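# Unload fastener strip from tool magazine onto bench

## Task

Following the reference image named manual, remove the strip of fasteners from the tool's magazine and leave it lying on the bench.

## Robot and tools

Robot: two arms, left_arm and right_arm, each ending in a sixteen-motor four-digit hand (index, middle, ring, thumb). The right arm has a right hand and the left arm a mirrored left hand. Each arm reports in its own base frame. Base roots in the scene frame: left_arm at (-0.001, +0.355, +0.021) m, right_arm at (+0.049, -0.291, +0.006) m, each yawed only slightly. Scene frame: origin on the table top halfway between the nominal bases, +z up, +x out over the table, left_arm toward +y. Fixed cameras and the table use the scene frame.

Hand point frame (right hand; the left is its mirror): +z runs along straight fingers toward the tips, +y points out of the palm face, +x crosses the palm away from the thumb (on the left hand +x points toward the thumb). A rigid mast near the wrist on the palm side can strike objects. Fingertips carry rubber caps; the rest is hard plastic.

execute_actions(actions, cameras): actions is a list of actions; each action is a list of 1 to 15 rows; each row is one control step of 1/30 s, and a short action repeats its final row until 15 steps are filled. Every row is a single flat list of 48 numbers, all in [-1, 1], covering both arms even when one stays still, in this order: left dx, dy, dz, rx, ry, rz; left hand motors 1-16; left current_limit; left speed; then the same 24 for the right arm.
- dx..rz are offsets, not poses: displacement of the hand point target away from the Hand target held when this action began, expressed along that target's own axes. Every row counts from that same start, not from the row before. 1.0 equals 0.6 m of travel or 180 degrees; rx, ry, rz form one rotation vector. A fresh action starts from the new Hand target, so sending the same offset again moves further. All zeros re-requests the current target.
- Hand motors, in this fixed order: index_mcp, index_abd, index_pip, index_dip, middle_mcp, middle_abd, middle_pip, middle_dip, ring_mcp, ring_abd, ring_pip, ring_dip, thumb_cmc, thumb_axl, thumb_mcp, thumb_ipl. These are absolute hinge goals scaled linearly between each hinge's stops. Angles at +1 / -1 and the straight value: finger _mcp -18 / +128 deg, straight +0.75 (lower curls toward palm); _abd -60 / +60, straight 0.00; _pip -29 / +108, straight +0.58; _dip -21 / +117, straight +0.70; thumb_cmc -20 / +120, straight +0.71 (lower brings thumb in front of palm); thumb_axl -27 / +140, straight +0.68 (rolls the thumb); thumb_mcp -69 / +109, straight +0.23; thumb_ipl -77 / +108, straight +0.17. A zero is a real goal: to leave a hand unchanged, resend its hand_goal, hand_current_limit and hand_speed.
- current_limit maps -1..+1 to 0..550 mA per motor (minimum 11 mA); low values make fingers weak and slow. speed: motor goal moves at (speed+1)/2 of 8.5 rad/s. Start values are +0.4 and -0.6; the last values sent persist.
- cameras: names from cam_head_left, cam_head_right, cam_high, cam_left_wrist, cam_right_wrist, or ["all"]. With an empty actions list all images come by default; otherwise none unless asked. A wrong name voids the call.
Each action lasts 0.5 s; a call returns once motion stops (up to 3 s extra). Thinking time also passes in the scene while the robot holds its last command.

Motion notes: per step, commanded orientation is clipped to within 40 degrees of the measured one; the arm uses damped inverse kinematics, favouring position. The hand often stops short of the target, and under load the elbow sags, so command a little higher or send the remaining gap as a new offset. Reported poses may be off by a few centimetres. Near the first joint's axis, small moves can swing the whole arm. To stop pressing on something, command the target back beyond the hand point.

Result lines: Hand target (the clipped last command; next offsets count from it), end_effector_position (m) and end_effector_quat_wxyz in the base frame, joint positions, velocities ("within noise" when still), joint torques (include gravity; numbers 3 and 4 wrap at ±28 N m), step readings of positions, and for each hand: hand_goal (goals written; resending keeps a grip), hand_measured (actual hinge positions on the same scale; resending these relaxes a grip), hand_current_ma (positive pushes toward -1), hand_state per motor: moving, goal, blocked, or overload. A finger presses only when its goal lies past the object surface, harder the further past, up to the limit. Each call ends with the scene number.

zoom_image(camera, region): enlarges [x0, y0, x1, y1] pixels (origin top-left, at most 504 by 504) of a camera image from the latest set. show_instructions(): shows the reference pages (here, manual). read_manual(section): licence texts only. finished_scene(scene): ends scene 1 or 2 permanently; the task must remain done with the robot released.

Avoid: anything leaving the table or being set down off it; dropping or releasing moving parts; slamming, hard hits or hard pushes on fixed or heavy things; any contact or squeeze between the two arms or hands; arm stops. Motors at 495 mA or more for 5 s shut down for 10 s; long loads or stretched or blocked arms heat motors, with MOTOR HOT at 85 °C and an arm falling limp at 100 °C for 30-60 s. Loose objects may occasionally get a small nudge.

Each tool is called after "Request:" as name(argument=value, ...), one argument or row to a line, values as JSON.

Reference images:

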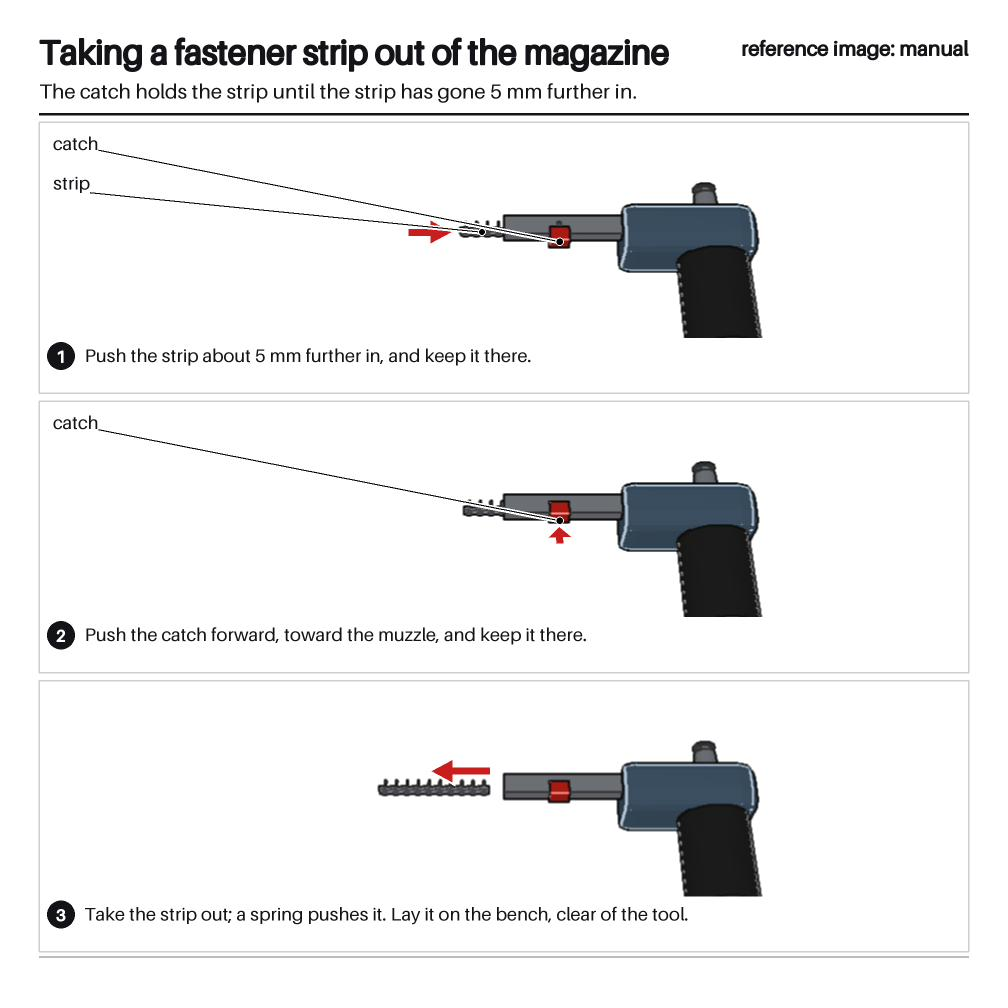

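## Session

Request:
execute_actions(
  actions=[],
)

Scene clock: 0.00 s.
left_arm: end_effector_position=(+0.6632, -0.1423, +0.3694) hand_goal=(+0.754, +0.000, +0.576, +0.696, +0.754, +0.000, +0.576, +0.696, +0.754, +0.000, +0.576, +0.696, +0.714, +0.678, +0.226, +0.168) hand_measured=(+0.754, +0.000, +0.576, +0.696, +0.754, +0.000, +0.576, +0.696, +0.754, +0.000, +0.576, +0.696, +0.714, +0.678, +0.226, +0.168) hand_current_ma=(+0, +0, +0, +0, +0, +0, +0, +0, +0, +0, +0, +0, +0, +0, +0, +0) hand_state=(goal, goal, goal, goal, goal, goal, goal, goal, goal, goal, goal, goal, goal, goal, goal, goal) hand_current_limit=0.40 hand_speed=-0.60 end_effector_quat_wxyz=(+0.386, +0.597, +0.230, +0.664) | right_arm: end_effector_position=(+0.3453, +0.2733, +0.2331) hand_goal=(+0.754, +0.000, +0.576, +0.696, +0.754, +0.000, +0.576, +0.696, +0.754, +0.000, +0.576, +0.696, +0.714, +0.678, +0.226, +0.168) hand_measured=(+0.754, +0.000, +0.576, +0.696, +0.754, +0.000, +0.576, +0.696, +0.754, +0.000, +0.576, +0.696, +0.714, +0.678, +0.226, +0.168) hand_current_ma=(+0, +0, +0, +0, +0, +0, +0, +0, +0, +0, +0, +0, +0, +0, +0, +0) hand_state=(goal, goal, goal, goal, goal, goal, goal, goal, goal, goal, goal, goal, goal, goal, goal, goal) hand_current_limit=0.40 hand_speed=-0.60 end_effector_quat_wxyz=(-0.302, +0.830, +0.348, +0.315)
Joint positions: left_arm=[-0.158 1.749 1.05 0.88 0.001 0.676] | right_arm=[0.714 1.021 0.866 -0.563 -0.345 1.65]
Joint velocities: within noise
Joint torques (N m): no reading
Heat: left arm: hottest waist 29 °C; right arm: hottest wrist yaw 29 °C.
Hand target: left_arm +0.6673, -0.1430, +0.3747; +0.389, +0.592, +0.228, +0.668 | right_arm +0.3517, +0.2788, +0.2528; -0.307, +0.821, +0.348, +0.332

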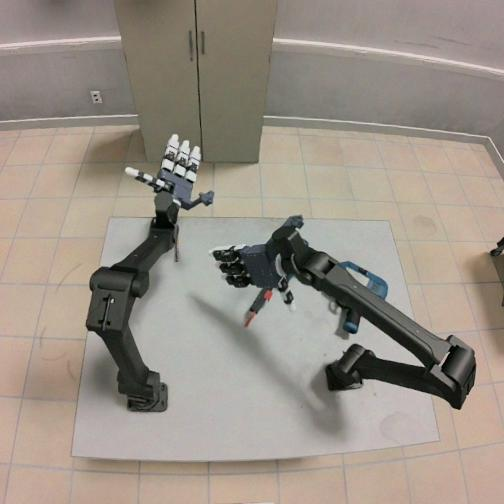

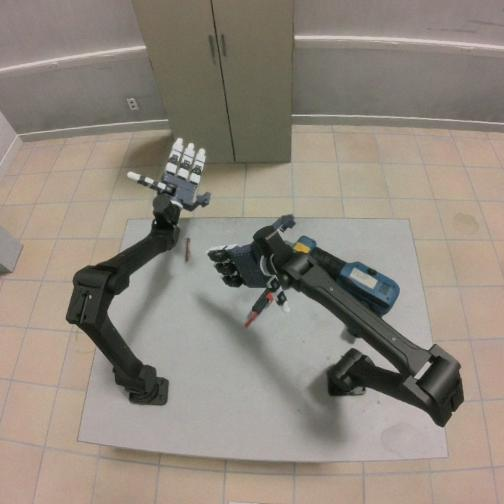

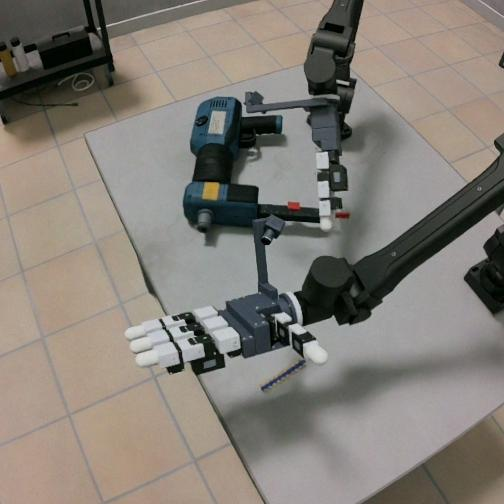

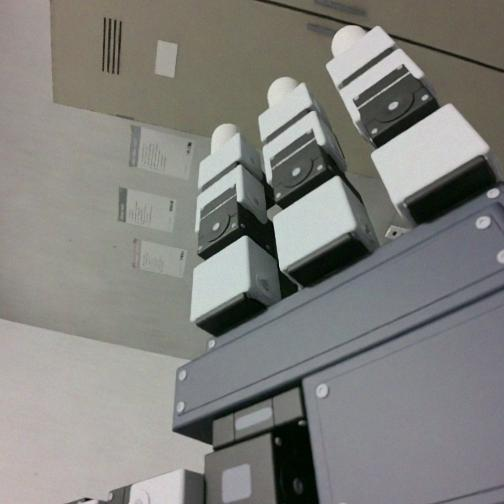

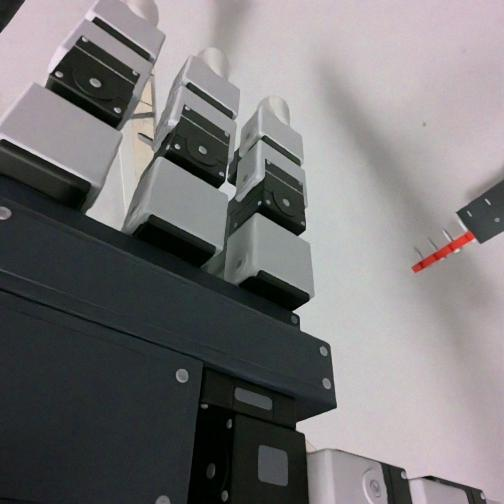

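Request:
zoom_image(
  camera="cam_high",
  region=[180, 90, 380, 290],
)

Request:
zoom_image(
  camera="cam_head_left",
  region=[200, 220, 400, 420],
)

Request:
zoom_image(
  camera="cam_head_right",
  region=[200, 220, 400, 420],
)

Request:
zoom_image(
  camera="cam_right_wrist",
  region=[380, 160, 504, 284],
)

Scaled by 2.520 from the camera's 504x504 image, which has a finer 720x720 frame.

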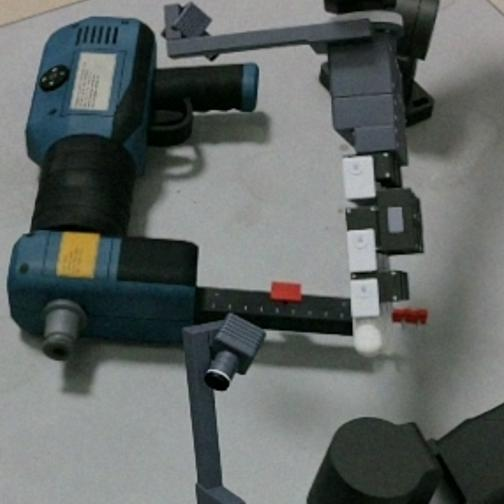

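Scaled by 2.520 from the camera's 504x504 image, which has a finer 720x720 frame.

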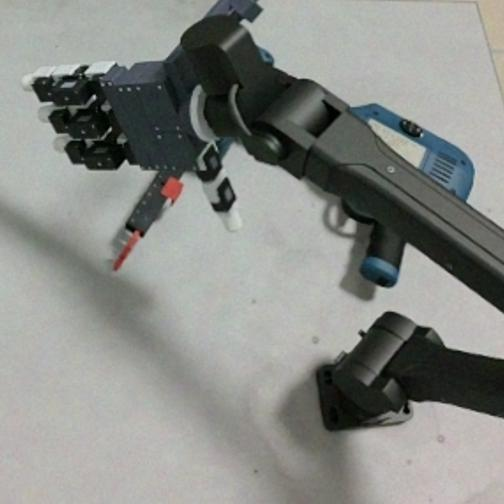

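Scaled by 2.520 from the camera's 504x504 image, which has a finer 720x720 frame.

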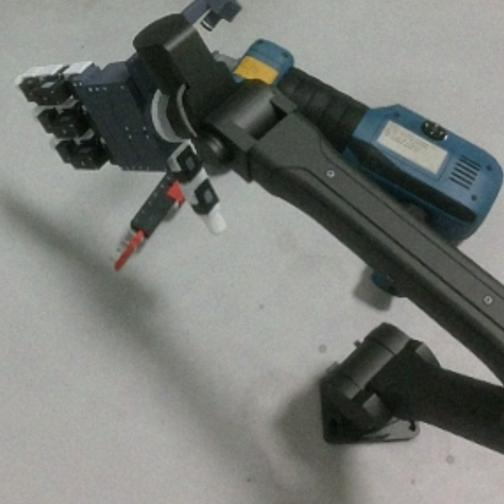

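Scaled by 4.065 from the camera's 504x504 image, which has a finer 720x720 frame.

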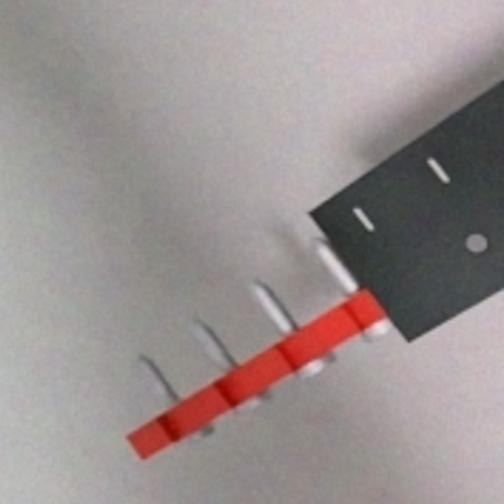

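Request:
execute_actions(
  actions=[
    [[0,0,0,0,0,0,0.754,0,0.576,0.696,0.754,0,0.576,0.696,0.754,0,0.576,0.696,0.714,0.678,0.226,0.168,0.4,-0.6,-0.012,0.018,-0.04,0,0,0,0.754,0,0.576,0.696,0.754,0,0.576,0.696,0.754,0,0.576,0.696,0.714,0.678,0.226,0.168,0.4,-0.6]],
    [[0,0,0,0,0,0,0.754,0,0.576,0.696,0.754,0,0.576,0.696,0.754,0,0.576,0.696,0.714,0.678,0.226,0.168,0.4,-0.6,-0.019,0.036,-0.098,0,0,0,0.754,0,0.576,0.696,0.754,0,0.576,0.696,0.754,0,0.576,0.696,0.714,0.678,0.226,0.168,0.4,-0.6]],
    [[0,0,0,0,0,0,0.754,0,0.576,0.696,0.754,0,0.576,0.696,0.754,0,0.576,0.696,0.714,0.678,0.226,0.168,0.4,-0.6,-0.019,0.036,-0.098,0,0,0,0.754,0,0.576,0.696,0.754,0,0.576,0.696,0.754,0,0.576,0.696,0.714,0.678,0.226,0.168,0.4,-0.6]],
    [[0,0,0,0,0,0,0.754,0,0.576,0.696,0.754,0,0.576,0.696,0.754,0,0.576,0.696,0.714,0.678,0.226,0.168,0.4,-0.6,-0.019,0.036,-0.098,0,0,0,0.754,0,0.576,0.696,0.754,0,0.576,0.696,0.754,0,0.576,0.696,0.714,0.678,0.226,0.168,0.4,-0.6]],
    [[0,0,0,0,0,0,0.754,0,0.576,0.696,0.754,0,0.576,0.696,0.754,0,0.576,0.696,0.714,0.678,0.226,0.168,0.4,-0.6,-0.019,0.036,-0.098,0,0,0,0.754,0,0.576,0.696,0.754,0,0.576,0.696,0.754,0,0.576,0.696,0.714,0.678,0.226,0.168,0.4,-0.6]],
  ],
  cameras=["all"],
)

Scene clock: 127.63 s.
left_arm: end_effector_position=(+0.6632, -0.1423, +0.3694) hand_goal=(+0.754, +0.000, +0.576, +0.696, +0.754, +0.000, +0.576, +0.696, +0.754, +0.000, +0.576, +0.696, +0.714, +0.678, +0.226, +0.168) hand_measured=(+0.760, +0.000, +0.576, +0.696, +0.760, +0.000, +0.576, +0.696, +0.760, +0.000, +0.576, +0.696, +0.720, +0.678, +0.226, +0.168) hand_current_ma=(+15, +0, +1, +0, +13, +0, +1, +0, +13, +0, +1, +0, +13, -1, +0, -1) hand_state=(goal, goal, goal, goal, goal, goal, goal, goal, goal, goal, goal, goal, goal, goal, goal, goal) hand_current_limit=0.40 hand_speed=-0.60 end_effector_quat_wxyz=(+0.386, +0.597, +0.230, +0.664) | right_arm: end_effector_position=(+0.3045, +0.0171, +0.3140) hand_goal=(+0.754, +0.000, +0.576, +0.696, +0.754, +0.000, +0.576, +0.696, +0.754, +0.000, +0.576, +0.696, +0.714, +0.678, +0.226, +0.168) hand_measured=(+0.750, +0.002, +0.576, +0.696, +0.750, +0.000, +0.576, +0.696, +0.750, +0.000, +0.576, +0.696, +0.712, +0.678, +0.224, +0.168) hand_current_ma=(-4, +1, +0, +0, -3, +1, +0, +0, -3, +0, +0, +0, -1, +0, -2, +0) hand_state=(goal, goal, goal, goal, goal, goal, goal, goal, goal, goal, goal, goal, goal, goal, goal, goal) hand_current_limit=0.40 hand_speed=-0.60 end_effector_quat_wxyz=(-0.315, +0.830, +0.333, +0.317)
Joint positions: left_arm=[-0.158 1.749 1.05 0.88 0.001 0.676] | right_arm=[-0.259 0.833 1.038 -1.581 -0.912 0.645]
Joint torques (N m): left_arm=[-0.73 -17.9 11.15 2.58 0 0.11] | right_arm=[-1.2 -3.08 12.21 0.5 -1.03 -0.19]
Heat: left arm: hottest elbow 44 °C; right arm: hottest elbow 43 °C.
Hand target: left_arm +0.6673, -0.1430, +0.3747; +0.389, +0.592, +0.228, +0.668 | right_arm +0.3128, +0.0134, +0.3393; -0.307, +0.821, +0.348, +0.332
Off the commanded pose: left_arm 0.007 m, 1 deg | right_arm 0.027 m, 3 deg.
Step readings (end_effector_position of left_arm | right_arm):
0: (+0.6632, -0.1423, +0.3694) | (+0.3453, +0.2733, +0.2331)
1: (+0.6632, -0.1423, +0.3694) | (+0.3453, +0.2733, +0.2331)
2: (+0.6632, -0.1423, +0.3694) | (+0.3452, +0.2732, +0.2330)
4: (+0.6632, -0.1423, +0.3694) | (+0.3443, +0.2709, +0.2335)
8: (+0.6632, -0.1423, +0.3694) | (+0.3459, +0.2591, +0.2410)
15: (+0.6632, -0.1423, +0.3694) | (+0.3457, +0.2534, +0.2485)
16: (+0.6632, -0.1423, +0.3694) | (+0.3454, +0.2532, +0.2482)
17: (+0.6632, -0.1423, +0.3694) | (+0.3445, +0.2515, +0.2475)
19: (+0.6632, -0.1423, +0.3694) | (+0.3406, +0.2411, +0.2475)
23: (+0.6632, -0.1423, +0.3694) | (+0.3404, +0.2077, +0.2613)
30: (+0.6632, -0.1423, +0.3694) | (+0.3351, +0.1942, +0.2714)
31: (+0.6632, -0.1423, +0.3694) | (+0.3346, +0.1938, +0.2706)
32: (+0.6632, -0.1423, +0.3694) | (+0.3329, +0.1925, +0.2692)
34: (+0.6632, -0.1423, +0.3694) | (+0.3289, +0.1806, +0.2664)
38: (+0.6632, -0.1423, +0.3694) | (+0.3272, +0.1456, +0.2707)
45: (+0.6632, -0.1423, +0.3694) | (+0.3208, +0.1333, +0.2720)
46: (+0.6632, -0.1423, +0.3694) | (+0.3203, +0.1329, +0.2716)
47: (+0.6632, -0.1423, +0.3694) | (+0.3188, +0.1315, +0.2711)
49: (+0.6632, -0.1423, +0.3694) | (+0.3146, +0.1190, +0.2689)
53: (+0.6632, -0.1423, +0.3694) | (+0.3115, +0.0853, +0.2728)
60: (+0.6632, -0.1423, +0.3694) | (+0.3097, +0.0756, +0.2903)
61: (+0.6632, -0.1423, +0.3694) | (+0.3093, +0.0750, +0.2914)
62: (+0.6632, -0.1423, +0.3694) | (+0.3079, +0.0732, +0.2926)
64: (+0.6632, -0.1423, +0.3694) | (+0.3037, +0.0594, +0.2951)
68: (+0.6632, -0.1423, +0.3694) | (+0.3000, +0.0266, +0.3063)
75: (+0.6632, -0.1423, +0.3694) | (+0.3015, +0.0172, +0.3144)

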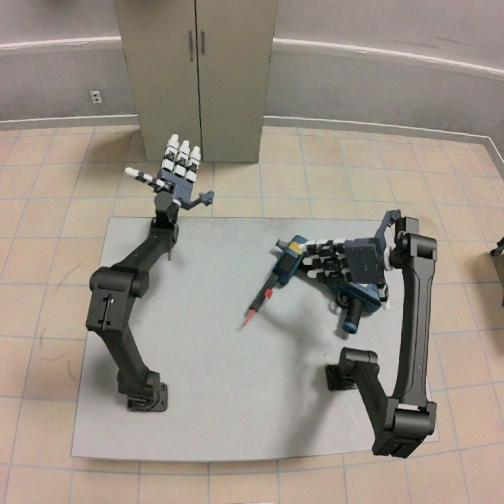

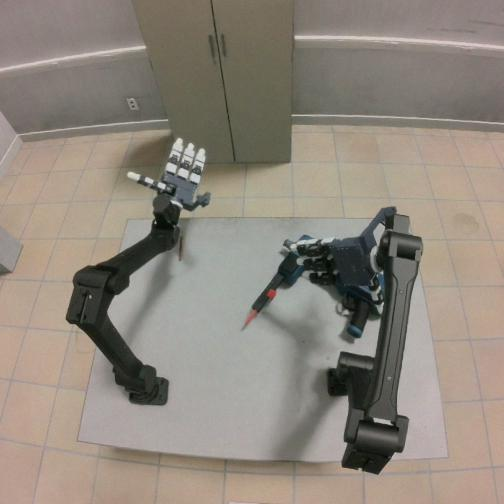

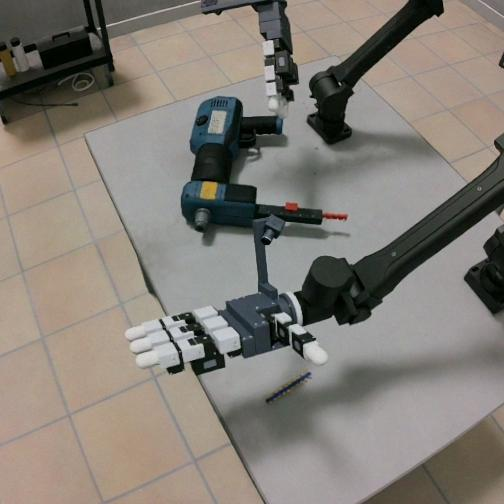

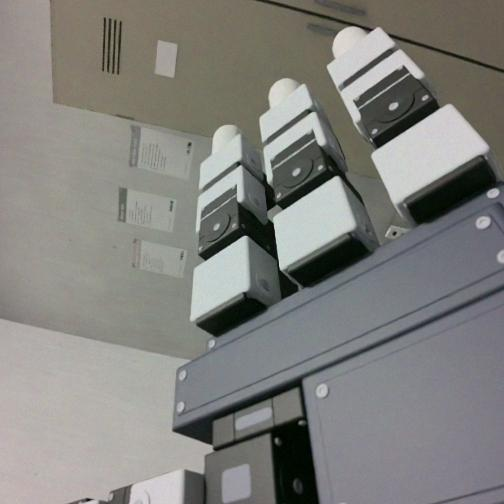

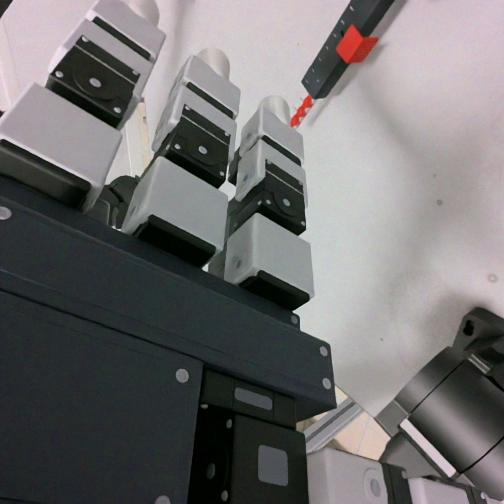

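Request:
zoom_image(
  camera="cam_high",
  region=[170, 150, 370, 270],
)

Request:
zoom_image(
  camera="cam_head_left",
  region=[230, 220, 350, 340],
)

Request:
zoom_image(
  camera="cam_head_right",
  region=[230, 220, 350, 340],
)

Request:
zoom_image(
  camera="cam_right_wrist",
  region=[240, 0, 440, 200],
)

Scaled by 2.520 from the camera's 504x504 image, which has a finer 720x720 frame.

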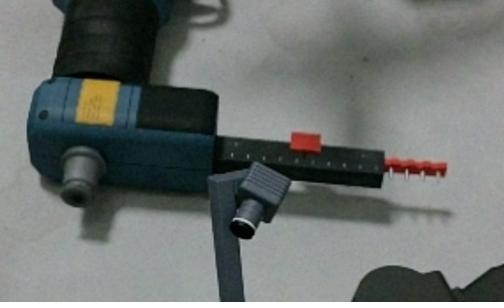

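Scaled by 4.200 from the camera's 504x504 image, which has a finer 720x720 frame.

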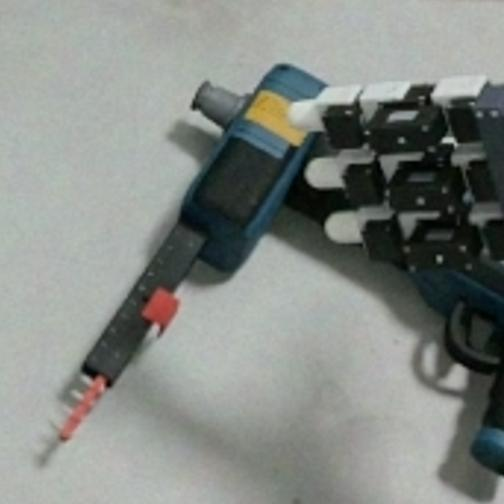

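Scaled by 4.200 from the camera's 504x504 image, which has a finer 720x720 frame.

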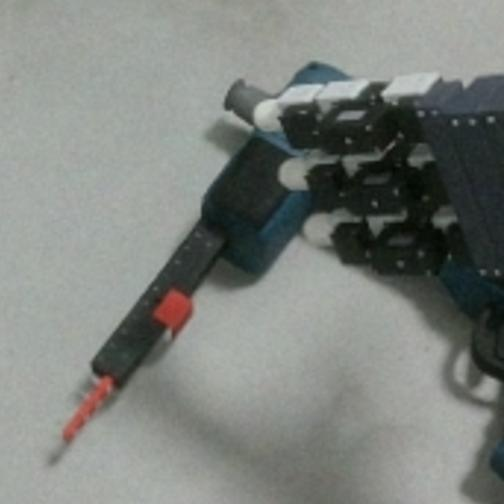

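Scaled by 2.520 from the camera's 504x504 image, which has a finer 720x720 frame.

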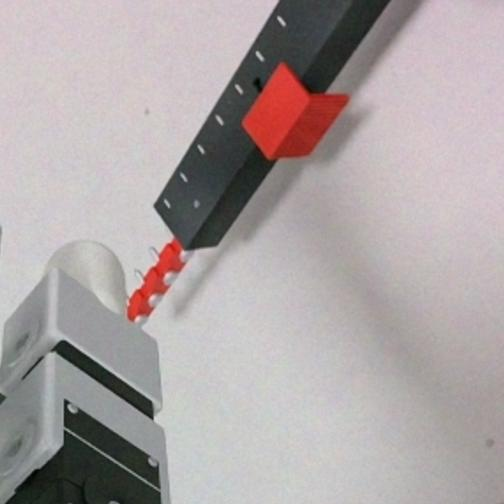

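Request:
execute_actions(
  actions=[
    [[0.0025,0.034,-0.0975,0,0,0,0.137,0,0.577,0.696,-0.068,0,-0.737,0.261,-0.068,0,-0.737,0.261,0.714,0.678,0.226,0.168,0.4,-0.6,-0.023,-0.037,0.071,-0.0246,-0.0345,-0.0167,0.754,0,0.576,0.696,-0.342,0,-0.591,0.261,-0.342,0,-0.591,0.261,-0.571,0.678,-0.281,-0.319,0.4,-0.6]],
    [[0.0025,0.034,-0.0975,0,0,0,0.137,0,0.577,0.696,-0.068,0,-0.737,0.261,-0.068,0,-0.737,0.261,0.714,0.678,0.226,0.168,0.4,-0.6,-0.023,-0.037,0.071,-0.0246,-0.0345,-0.0167,0.754,0,0.576,0.696,-0.342,0,-0.591,0.261,-0.342,0,-0.591,0.261,-0.571,0.678,-0.281,-0.319,0.4,-0.6]],
    [[0.0025,0.034,-0.0975,0,0,0,0.137,0,0.577,0.696,-0.068,0,-0.737,0.261,-0.068,0,-0.737,0.261,0.714,0.678,0.226,0.168,0.4,-0.6,-0.023,-0.037,0.071,-0.0246,-0.0345,-0.0167,0.754,0,0.576,0.696,-0.342,0,-0.591,0.261,-0.342,0,-0.591,0.261,-0.571,0.678,-0.281,-0.319,0.4,-0.6]],
    [[0.0025,0.034,-0.0975,0,0,0,0.137,0,0.577,0.696,-0.068,0,-0.737,0.261,-0.068,0,-0.737,0.261,0.714,0.678,0.226,0.168,0.4,-0.6,0,0,0,0,0,0,0.754,0,0.576,0.696,-0.342,0,-0.591,0.261,-0.342,0,-0.591,0.261,-0.571,0.678,-0.281,-0.319,0.4,-0.6]],
    [[0,0,0,0.0789,-0.051,-0.0079,0.137,0,0.577,0.696,-0.068,0,-0.737,0.261,-0.068,0,-0.737,0.261,0.714,0.678,0.226,0.168,0.4,-0.6,0,0,0,0,0,0,0.754,0,0.576,0.696,-0.342,0,-0.591,0.261,-0.342,0,-0.591,0.261,-0.571,0.678,-0.281,-0.319,0.4,-0.6]],
    [[0,0,0,0.0789,-0.051,-0.0079,0.137,0,0.577,0.696,-0.068,0,-0.737,0.261,-0.068,0,-0.737,0.261,0.714,0.678,0.226,0.168,0.4,-0.6,0,0,0,0,0,0,0.754,0,0.576,0.696,-0.342,0,-0.591,0.261,-0.342,0,-0.591,0.261,-0.571,0.678,-0.281,-0.319,0.4,-0.6]],
    [[0,0,0,0.0789,-0.051,-0.0079,0.137,0,0.577,0.696,-0.068,0,-0.737,0.261,-0.068,0,-0.737,0.261,0.714,0.678,0.226,0.168,0.4,-0.6,0,0,0,0,0,0,0.754,0,0.576,0.696,-0.342,0,-0.591,0.261,-0.342,0,-0.591,0.261,-0.571,0.678,-0.281,-0.319,0.4,-0.6]],
    [[0,0,0,0.0789,-0.051,-0.0079,0.137,0,0.577,0.696,-0.068,0,-0.737,0.261,-0.068,0,-0.737,0.261,0.714,0.678,0.226,0.168,0.4,-0.6,0,0,0,0,0,0,0.754,0,0.576,0.696,-0.342,0,-0.591,0.261,-0.342,0,-0.591,0.261,-0.571,0.678,-0.281,-0.319,0.4,-0.6]],
    [[0,0,0,0.0789,-0.051,-0.0079,0.137,0,0.577,0.696,-0.068,0,-0.737,0.261,-0.068,0,-0.737,0.261,0.714,0.678,0.226,0.168,0.4,-0.6,0,0,0,0,0,0,0.754,0,0.576,0.696,-0.342,0,-0.591,0.261,-0.342,0,-0.591,0.261,-0.571,0.678,-0.281,-0.319,0.4,-0.6]],
    [[0,0,0,0.0789,-0.051,-0.0079,0.137,0,0.577,0.696,-0.068,0,-0.737,0.261,-0.068,0,-0.737,0.261,0.714,0.678,0.226,0.168,0.4,-0.6,0,0,0,0,0,0,0.754,0,0.576,0.696,-0.342,0,-0.591,0.261,-0.342,0,-0.591,0.261,-0.571,0.678,-0.281,-0.319,0.4,-0.6]],
  ],
  cameras=["all"],
)

Scene clock: 279.70 s.
left_arm: end_effector_position=(+0.4115, -0.1524, +0.3735) hand_goal=(+0.138, +0.000, +0.578, +0.696, -0.068, +0.000, -0.736, +0.262, -0.068, +0.000, -0.736, +0.262, +0.714, +0.678, +0.226, +0.168) hand_measured=(+0.146, +0.000, +0.578, +0.696, -0.062, +0.000, -0.736, +0.264, -0.062, +0.000, -0.736, +0.264, +0.718, +0.678, +0.224, +0.168) hand_current_ma=(+23, -1, +0, +0, +15, +0, +1, +5, +15, +0, +1, +5, +11, -1, -6, -1) hand_state=(goal, goal, goal, goal, goal, goal, goal, goal, goal, goal, goal, goal, goal, goal, goal, goal) hand_current_limit=0.40 hand_speed=-0.60 end_effector_quat_wxyz=(+0.053, +0.894, +0.441, +0.051) | right_arm: end_effector_position=(+0.2784, +0.1113, +0.2343) hand_goal=(+0.754, +0.000, +0.576, +0.696, -0.342, +0.000, -0.590, +0.262, -0.342, +0.000, -0.590, +0.262, -0.570, +0.678, -0.280, -0.318) hand_measured=(+0.752, +0.002, +0.576, +0.696, -0.332, +0.002, -0.586, +0.264, -0.330, +0.002, -0.586, +0.264, -0.560, +0.678, -0.280, -0.316) hand_current_ma=(-2, +1, +0, +0, +17, +1, +3, +2, +18, +1, +4, +3, +15, +0, +0, +2) hand_state=(goal, goal, goal, goal, goal, goal, goal, goal, goal, goal, goal, goal, goal, goal, goal, goal) hand_current_limit=0.40 hand_speed=-0.60 end_effector_quat_wxyz=(-0.122, +0.864, +0.418, +0.252)
Joint positions: left_arm=[-0.344 1.195 1.454 -1.682 0 0.311] | right_arm=[0.571 0.705 0.78 -1.102 -0.175 1.29]
Joint torques (N m): left_arm=[-0.03 -8.47 14.63 0.27 0.07 -0.03] | right_arm=[0.32 -2.02 8.99 2.29 0.17 -0.04]
Heat: left arm: hottest elbow 48 °C; right arm: hottest elbow 42 °C.
Hand target: left_arm +0.4204, -0.1504, +0.3953; +0.000, +0.891, +0.453, -0.001 | right_arm +0.2817, +0.1156, +0.2355; -0.123, +0.864, +0.415, +0.256
Off the commanded pose: left_arm 0.023 m, 9 deg | right_arm 0.005 m, 1 deg.
joint sent to its limit (left arm) — joint 4 (wrist pitch), lower limit. The joint targets are off in orientation, not in position.
Step readings (end_effector_position of left_arm | right_arm):
0: (+0.6632, -0.1423, +0.3694) | (+0.3045, +0.0171, +0.3140)
1: (+0.6632, -0.1423, +0.3694) | (+0.3045, +0.0171, +0.3139)
2: (+0.6624, -0.1416, +0.3691) | (+0.3048, +0.0163, +0.3130)
4: (+0.6537, -0.1399, +0.3663) | (+0.3081, +0.0209, +0.3122)
8: (+0.6271, -0.1368, +0.3682) | (+0.3055, +0.0449, +0.3106)
15: (+0.6110, -0.1392, +0.3879) | (+0.3025, +0.0513, +0.3102)
16: (+0.6101, -0.1399, +0.3880) | (+0.3027, +0.0511, +0.3094)
17: (+0.6078, -0.1399, +0.3866) | (+0.3037, +0.0498, +0.3068)
19: (+0.5945, -0.1407, +0.3802) | (+0.3037, +0.0546, +0.2970)
23: (+0.5645, -0.1403, +0.3750) | (+0.2928, +0.0784, +0.2743)
30: (+0.5494, -0.1430, +0.3902) | (+0.2926, +0.0855, +0.2713)
31: (+0.5490, -0.1426, +0.3899) | (+0.2927, +0.0847, +0.2711)
32: (+0.5470, -0.1420, +0.3888) | (+0.2937, +0.0832, +0.2703)
34: (+0.5341, -0.1403, +0.3838) | (+0.2935, +0.0867, +0.2637)
38: (+0.5013, -0.1410, +0.3837) | (+0.2806, +0.1075, +0.2406)
45: (+0.4850, -0.1443, +0.4004) | (+0.2792, +0.1121, +0.2349)
46: (+0.4849, -0.1439, +0.3999) | (+0.2792, +0.1120, +0.2349)
47: (+0.4831, -0.1435, +0.3988) | (+0.2792, +0.1118, +0.2349)
49: (+0.4701, -0.1418, +0.3943) | (+0.2790, +0.1118, +0.2349)
53: (+0.4361, -0.1427, +0.3954) | (+0.2787, +0.1115, +0.2346)
60: (+0.4203, -0.1451, +0.4090) | (+0.2784, +0.1113, +0.2343)
61: (+0.4211, -0.1449, +0.4079) | (+0.2784, +0.1113, +0.2343)
62: (+0.4237, -0.1448, +0.4034) | (+0.2784, +0.1113, +0.2343)
64: (+0.4268, -0.1450, +0.3917) | (+0.2785, +0.1113, +0.2344)
68: (+0.4166, -0.1447, +0.3887) | (+0.2785, +0.1113, +0.2344)
75: (+0.4119, -0.1454, +0.3705) | (+0.2784, +0.1112, +0.2343)
76: (+0.4130, -0.1453, +0.3661) | (+0.2784, +0.1112, +0.2343)
77: (+0.4147, -0.1451, +0.3614) | (+0.2784, +0.1112, +0.2343)
79: (+0.4160, -0.1451, +0.3499) | (+0.2784, +0.1112, +0.2343)
83: (+0.4103, -0.1444, +0.3503) | (+0.2784, +0.1112, +0.2343)
90: (+0.4117, -0.1451, +0.3715) | (+0.2784, +0.1113, +0.2343)
91: (+0.4120, -0.1449, +0.3719) | (+0.2784, +0.1113, +0.2343)
92: (+0.4121, -0.1447, +0.3694) | (+0.2784, +0.1113, +0.2343)
94: (+0.4113, -0.1445, +0.3618) | (+0.2784, +0.1113, +0.2343)
98: (+0.4106, -0.1444, +0.3613) | (+0.2784, +0.1113, +0.2343)
105: (+0.4145, -0.1449, +0.3711) | (+0.2784, +0.1113, +0.2343)
106: (+0.4145, -0.1450, +0.3704) | (+0.2784, +0.1113, +0.2343)
107: (+0.4134, -0.1454, +0.3672) | (+0.2784, +0.1113, +0.2343)
109: (+0.4103, -0.1463, +0.3608) | (+0.2784, +0.1113, +0.2343)
113: (+0.4124, -0.1490, +0.3644) | (+0.2784, +0.1113, +0.2343)
120: (+0.4140, -0.1491, +0.3716) | (+0.2784, +0.1113, +0.2343)
121: (+0.4134, -0.1491, +0.3712) | (+0.2784, +0.1113, +0.2343)
122: (+0.4109, -0.1498, +0.3691) | (+0.2784, +0.1113, +0.2343)
124: (+0.4063, -0.1518, +0.3665) | (+0.2784, +0.1113, +0.2343)
128: (+0.4118, -0.1557, +0.3734) | (+0.2784, +0.1113, +0.2343)
135: (+0.4125, -0.1538, +0.3714) | (+0.2784, +0.1113, +0.2343)
136: (+0.4117, -0.1539, +0.3711) | (+0.2784, +0.1113, +0.2343)
137: (+0.4098, -0.1543, +0.3706) | (+0.2784, +0.1113, +0.2343)
139: (+0.4070, -0.1551, +0.3718) | (+0.2784, +0.1113, +0.2343)
143: (+0.4122, -0.1547, +0.3770) | (+0.2784, +0.1113, +0.2343)
150: (+0.4119, -0.1523, +0.3737) | (+0.2784, +0.1113, +0.2343)

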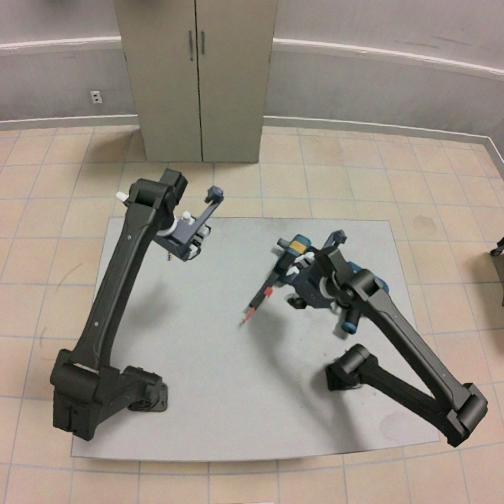

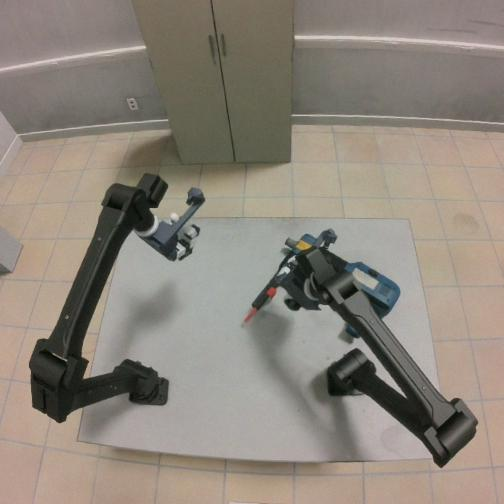

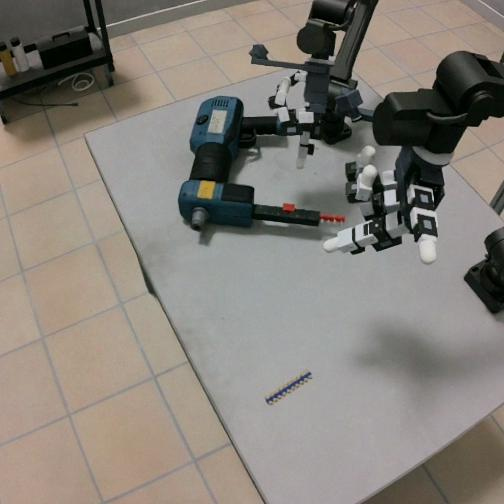

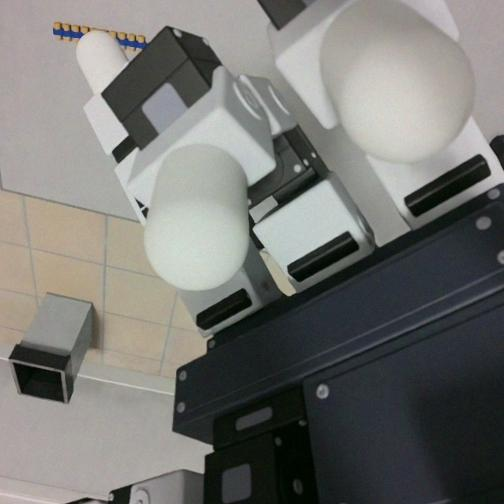

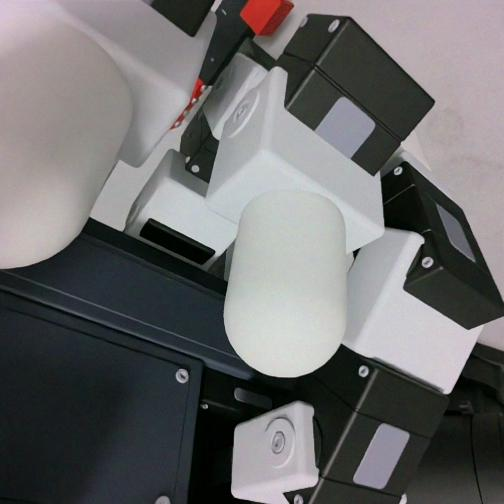

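Request:
execute_actions(
  actions=[
    [[-0.075,-0.0488,0.032,0,0,0,0.137,0,0.577,0.696,-0.068,0,-0.737,0.261,-0.068,0,-0.737,0.261,0.714,0.678,0.226,0.168,0.4,-0.6,0,0,0,0,0,0,0.754,0,0.576,0.696,-0.342,0,-0.591,0.261,-0.342,0,-0.591,0.261,-0.571,0.678,-0.281,-0.319,0.4,-0.6]],
    [[-0.075,-0.0488,0.032,0,0,0,0.137,0,0.577,0.696,-0.068,0,-0.737,0.261,-0.068,0,-0.737,0.261,0.714,0.678,0.226,0.168,0.4,-0.6,0,0,0,0,0,0,0.754,0,0.576,0.696,-0.342,0,-0.591,0.261,-0.342,0,-0.591,0.261,-0.571,0.678,-0.281,-0.319,0.4,-0.6]],
    [[-0.075,-0.0488,0.032,0,0,0,0.137,0,0.577,0.696,-0.068,0,-0.737,0.261,-0.068,0,-0.737,0.261,0.714,0.678,0.226,0.168,0.4,-0.6,0,0,0,0,0,0,0.754,0,0.576,0.696,-0.342,0,-0.591,0.261,-0.342,0,-0.591,0.261,-0.571,0.678,-0.281,-0.319,0.4,-0.6]],
    [[-0.075,-0.0488,0.032,0,0,0,0.137,0,0.577,0.696,-0.068,0,-0.737,0.261,-0.068,0,-0.737,0.261,0.714,0.678,0.226,0.168,0.4,-0.6,0,0,0,0,0,0,0.754,0,0.576,0.696,-0.342,0,-0.591,0.261,-0.342,0,-0.591,0.261,-0.571,0.678,-0.281,-0.319,0.4,-0.6]],
  ],
  cameras=["cam_head_left","cam_high"],
)

Scene clock: 303.23 s.
left_arm: end_effector_position=(+0.2241, -0.2297, +0.3227) hand_goal=(+0.138, +0.000, +0.578, +0.696, -0.068, +0.000, -0.736, +0.262, -0.068, +0.000, -0.736, +0.262, +0.714, +0.678, +0.226, +0.168) hand_measured=(+0.146, +0.000, +0.578, +0.696, -0.062, +0.000, -0.736, +0.264, -0.062, +0.000, -0.736, +0.264, +0.716, +0.678, +0.224, +0.168) hand_current_ma=(+23, +0, +0, +0, +15, +0, +1, +5, +16, +0, +1, +5, +5, -1, -9, -1) hand_state=(goal, goal, goal, goal, goal, goal, goal, goal, goal, goal, goal, goal, goal, goal, goal, goal) hand_current_limit=0.40 hand_speed=-0.60 end_effector_quat_wxyz=(+0.058, +0.891, +0.451, +0.014) | right_arm: end_effector_position=(+0.2784, +0.1113, +0.2343) hand_goal=(+0.754, +0.000, +0.576, +0.696, -0.342, +0.000, -0.590, +0.262, -0.342, +0.000, -0.590, +0.262, -0.570, +0.678, -0.280, -0.318) hand_measured=(+0.752, +0.002, +0.576, +0.696, -0.332, +0.002, -0.586, +0.264, -0.330, +0.002, -0.586, +0.264, -0.560, +0.678, -0.280, -0.316) hand_current_ma=(-2, +1, +0, +0, +17, +1, +3, +2, +18, +1, +4, +3, +15, +0, +0, +2) hand_state=(goal, goal, goal, goal, goal, goal, goal, goal, goal, goal, goal, goal, goal, goal, goal, goal) hand_current_limit=0.40 hand_speed=-0.60 end_effector_quat_wxyz=(-0.122, +0.864, +0.418, +0.252)
Joint positions: left_arm=[-0.953 0.911 1.143 -1.685 -0.011 -0.319] | right_arm=[0.571 0.705 0.78 -1.102 -0.175 1.29]
Joint torques (N m): left_arm=[-1.79 -5.01 9.26 0.32 -0.31 0.02] | right_arm=[0.09 -1.85 9.16 2.26 0.17 -0.01]
Heat: left arm: hottest elbow 51 °C; right arm: hottest elbow 40 °C.
Hand target: left_arm +0.2195, -0.2267, +0.3187; +0.000, +0.891, +0.453, -0.001 | right_arm +0.2817, +0.1156, +0.2355; -0.123, +0.864, +0.415, +0.256
Off the commanded pose: left_arm 0.007 m, 7 deg | right_arm 0.005 m, 1 deg.
joint sent to its limit (left arm) — joint 4 (wrist pitch), lower limit. The joint targets are off in orientation, not in position.
Step readings (end_effector_position of left_arm | right_arm):
0: (+0.4115, -0.1524, +0.3735) | (+0.2784, +0.1113, +0.2343)
1: (+0.4116, -0.1523, +0.3735) | (+0.2784, +0.1113, +0.2343)
2: (+0.4113, -0.1524, +0.3738) | (+0.2784, +0.1113, +0.2343)
4: (+0.4077, -0.1548, +0.3753) | (+0.2784, +0.1113, +0.2343)
8: (+0.3867, -0.1667, +0.3788) | (+0.2784, +0.1113, +0.2343)
15: (+0.3733, -0.1710, +0.3875) | (+0.2784, +0.1113, +0.2343)
16: (+0.3732, -0.1708, +0.3867) | (+0.2784, +0.1113, +0.2343)
17: (+0.3715, -0.1714, +0.3842) | (+0.2784, +0.1113, +0.2343)
19: (+0.3620, -0.1733, +0.3740) | (+0.2784, +0.1113, +0.2343)
23: (+0.3355, -0.1879, +0.3583) | (+0.2784, +0.1113, +0.2343)
30: (+0.3245, -0.1910, +0.3634) | (+0.2784, +0.1113, +0.2343)
31: (+0.3242, -0.1906, +0.3634) | (+0.2784, +0.1113, +0.2343)
32: (+0.3224, -0.1912, +0.3622) | (+0.2784, +0.1113, +0.2343)
34: (+0.3122, -0.1942, +0.3546) | (+0.2784, +0.1113, +0.2343)
38: (+0.2836, -0.2091, +0.3415) | (+0.2784, +0.1113, +0.2343)
45: (+0.2742, -0.2114, +0.3434) | (+0.2784, +0.1113, +0.2343)
46: (+0.2742, -0.2110, +0.3432) | (+0.2784, +0.1113, +0.2343)
47: (+0.2725, -0.2115, +0.3420) | (+0.2784, +0.1113, +0.2343)
49: (+0.2619, -0.2153, +0.3355) | (+0.2784, +0.1113, +0.2343)
53: (+0.2322, -0.2300, +0.3235) | (+0.2784, +0.1113, +0.2343)
60: (+0.2234, -0.2320, +0.3229) | (+0.2784, +0.1113, +0.2343)
Images, in order (width x height): cam_head_left 504x504, cam_high 504x504.

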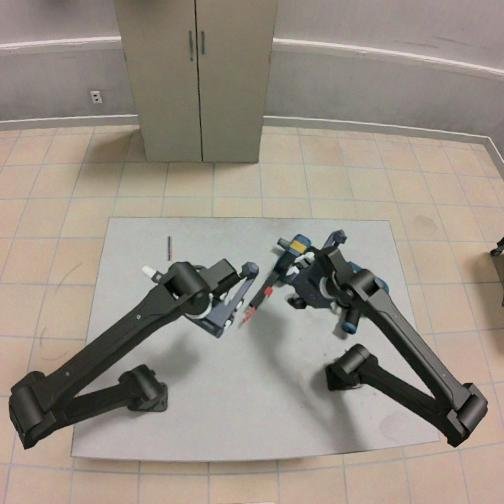

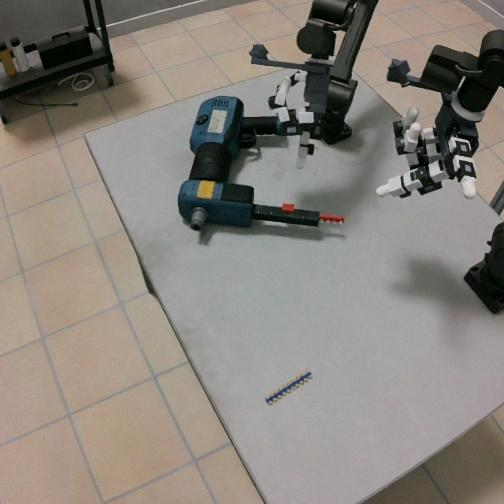

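Request:
zoom_image(
  camera="cam_head_left",
  region=[190, 240, 340, 350],
)

Request:
zoom_image(
  camera="cam_high",
  region=[170, 100, 490, 260],
)

Scaled by 3.360 from the camera's 504x504 image, which has a finer 720x720 frame.

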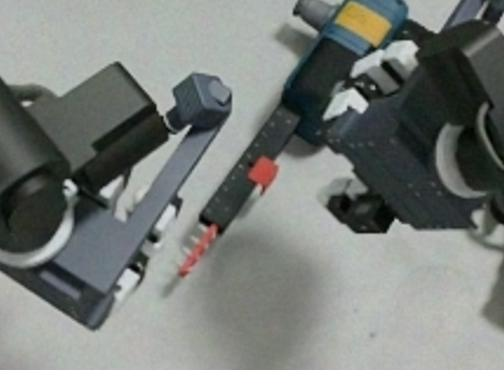

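Scaled by 1.575 from the camera's 504x504 image, which has a finer 720x720 frame.

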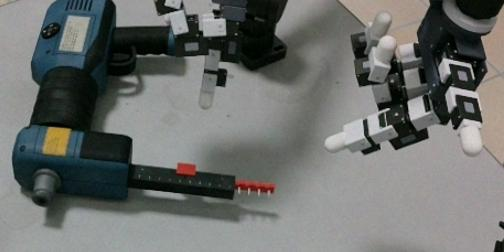

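Request:
execute_actions(
  actions=[
    [[-0.05,-0.0326,0.0722,0,0,0,0.137,0,0.577,0.696,-0.068,0,-0.737,0.261,-0.068,0,-0.737,0.261,0.714,0.678,0.226,0.168,0.4,-0.6,0,0,0,0,0,0,0.754,0,0.576,0.696,-0.342,0,-0.591,0.261,-0.342,0,-0.591,0.261,-0.571,0.678,-0.281,-0.319,0.4,-0.6]],
    [[-0.05,-0.0326,0.0722,0,0,0,0.137,0,0.577,0.696,-0.068,0,-0.737,0.261,-0.068,0,-0.737,0.261,0.714,0.678,0.226,0.168,0.4,-0.6,0,0,0,0,0,0,0.754,0,0.576,0.696,-0.342,0,-0.591,0.261,-0.342,0,-0.591,0.261,-0.571,0.678,-0.281,-0.319,0.4,-0.6]],
    [[-0.05,-0.0326,0.0722,0,0,0,0.137,0,0.577,0.696,-0.068,0,-0.737,0.261,-0.068,0,-0.737,0.261,0.714,0.678,0.226,0.168,0.4,-0.6,0,0,0,0,0,0,0.754,0,0.576,0.696,-0.342,0,-0.591,0.261,-0.342,0,-0.591,0.261,-0.571,0.678,-0.281,-0.319,0.4,-0.6]],
  ],
  cameras=["all"],
)

Scene clock: 346.43 s.
left_arm: end_effector_position=(+0.1206, -0.2633, +0.1939) hand_goal=(+0.138, +0.000, +0.578, +0.696, -0.068, +0.000, -0.736, +0.262, -0.068, +0.000, -0.736, +0.262, +0.714, +0.678, +0.226, +0.168) hand_measured=(+0.146, +0.000, +0.578, +0.696, -0.062, +0.000, -0.736, +0.264, -0.062, +0.000, -0.736, +0.264, +0.716, +0.678, +0.222, +0.168) hand_current_ma=(+19, +0, +0, +0, +16, +0, +1, +5, +16, +0, +1, +5, +3, -1, -9, -1) hand_state=(goal, goal, goal, goal, goal, goal, goal, goal, goal, goal, goal, goal, goal, goal, goal, goal) hand_current_limit=0.40 hand_speed=-0.60 end_effector_quat_wxyz=(+0.001, +0.893, +0.451, -0.003) | right_arm: end_effector_position=(+0.2784, +0.1113, +0.2343) hand_goal=(+0.754, +0.000, +0.576, +0.696, -0.342, +0.000, -0.590, +0.262, -0.342, +0.000, -0.590, +0.262, -0.570, +0.678, -0.280, -0.318) hand_measured=(+0.752, +0.002, +0.576, +0.696, -0.332, +0.002, -0.586, +0.264, -0.330, +0.002, -0.586, +0.264, -0.560, +0.678, -0.280, -0.316) hand_current_ma=(-2, +1, +0, +0, +17, +1, +3, +2, +18, +1, +4, +3, +15, +0, +0, +2) hand_state=(goal, goal, goal, goal, goal, goal, goal, goal, goal, goal, goal, goal, goal, goal, goal, goal) hand_current_limit=0.40 hand_speed=-0.60 end_effector_quat_wxyz=(-0.122, +0.864, +0.418, +0.252)
Joint positions: left_arm=[-1.4 0.939 0.848 -1.476 0.004 -0.764] | right_arm=[0.571 0.705 0.78 -1.102 -0.175 1.29]
Joint torques (N m): left_arm=[-1.85 -3.9 9.36 0.84 -0.38 -0.02] | right_arm=[0.26 -2.08 9.05 2.22 0.16 -0.01]
Heat: left arm: hottest elbow 44 °C; right arm: hottest elbow 39 °C.
Hand target: left_arm +0.1189, -0.2650, +0.1889; +0.000, +0.891, +0.453, -0.001 | right_arm +0.2817, +0.1156, +0.2355; -0.123, +0.864, +0.415, +0.256
Off the commanded pose: left_arm 0.006 m, 0 deg | right_arm 0.005 m, 1 deg.
Step readings (end_effector_position of left_arm | right_arm):
0: (+0.2241, -0.2296, +0.3227) | (+0.2784, +0.1113, +0.2343)
1: (+0.2240, -0.2297, +0.3227) | (+0.2784, +0.1113, +0.2343)
2: (+0.2228, -0.2297, +0.3211) | (+0.2784, +0.1113, +0.2343)
4: (+0.2152, -0.2323, +0.3132) | (+0.2784, +0.1113, +0.2343)
8: (+0.1929, -0.2403, +0.2899) | (+0.2784, +0.1113, +0.2343)
15: (+0.1887, -0.2422, +0.2818) | (+0.2784, +0.1113, +0.2343)
16: (+0.1887, -0.2419, +0.2816) | (+0.2784, +0.1113, +0.2343)
17: (+0.1871, -0.2421, +0.2794) | (+0.2784, +0.1113, +0.2343)
19: (+0.1803, -0.2442, +0.2696) | (+0.2784, +0.1113, +0.2343)
23: (+0.1568, -0.2482, +0.2403) | (+0.2784, +0.1113, +0.2343)
30: (+0.1528, -0.2509, +0.2352) | (+0.2784, +0.1113, +0.2343)
31: (+0.1530, -0.2510, +0.2353) | (+0.2784, +0.1113, +0.2343)
32: (+0.1519, -0.2523, +0.2338) | (+0.2784, +0.1113, +0.2343)
34: (+0.1459, -0.2569, +0.2256) | (+0.2784, +0.1113, +0.2343)
38: (+0.1232, -0.2606, +0.2004) | (+0.2784, +0.1113, +0.2343)
45: (+0.1197, -0.2640, +0.1936) | (+0.2784, +0.1113, +0.2343)

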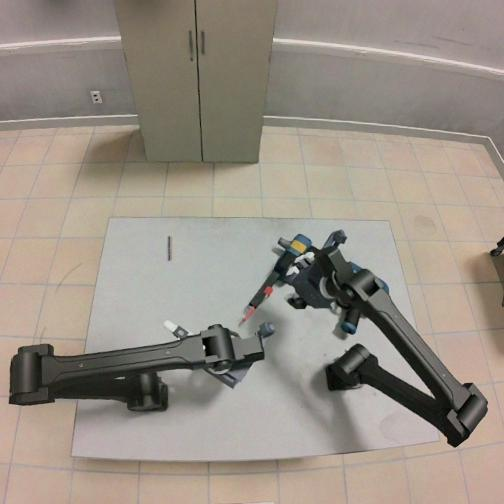

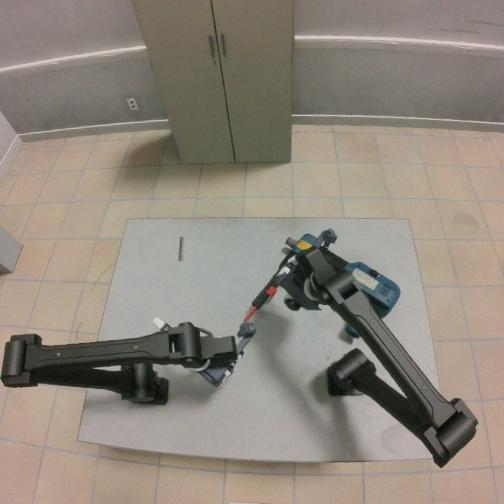

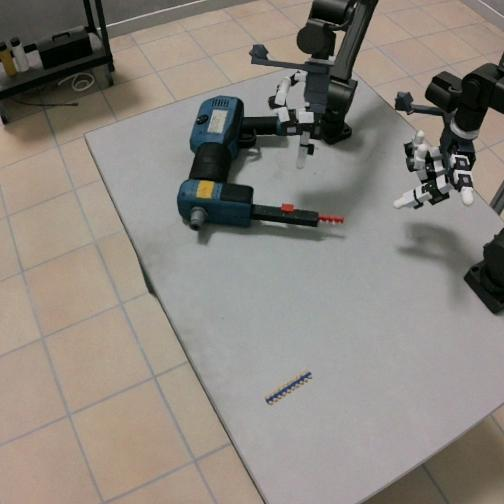

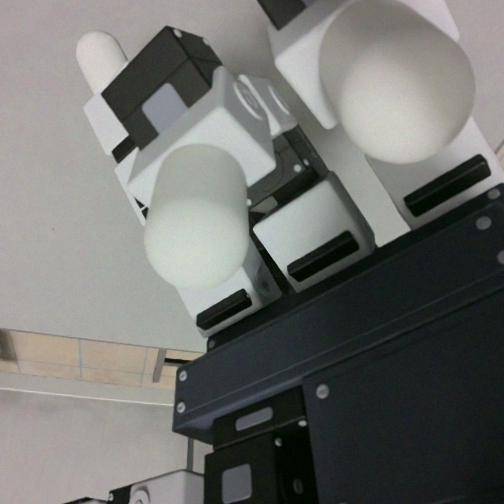

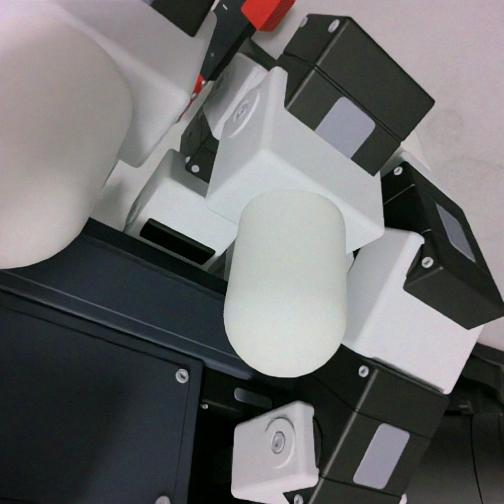

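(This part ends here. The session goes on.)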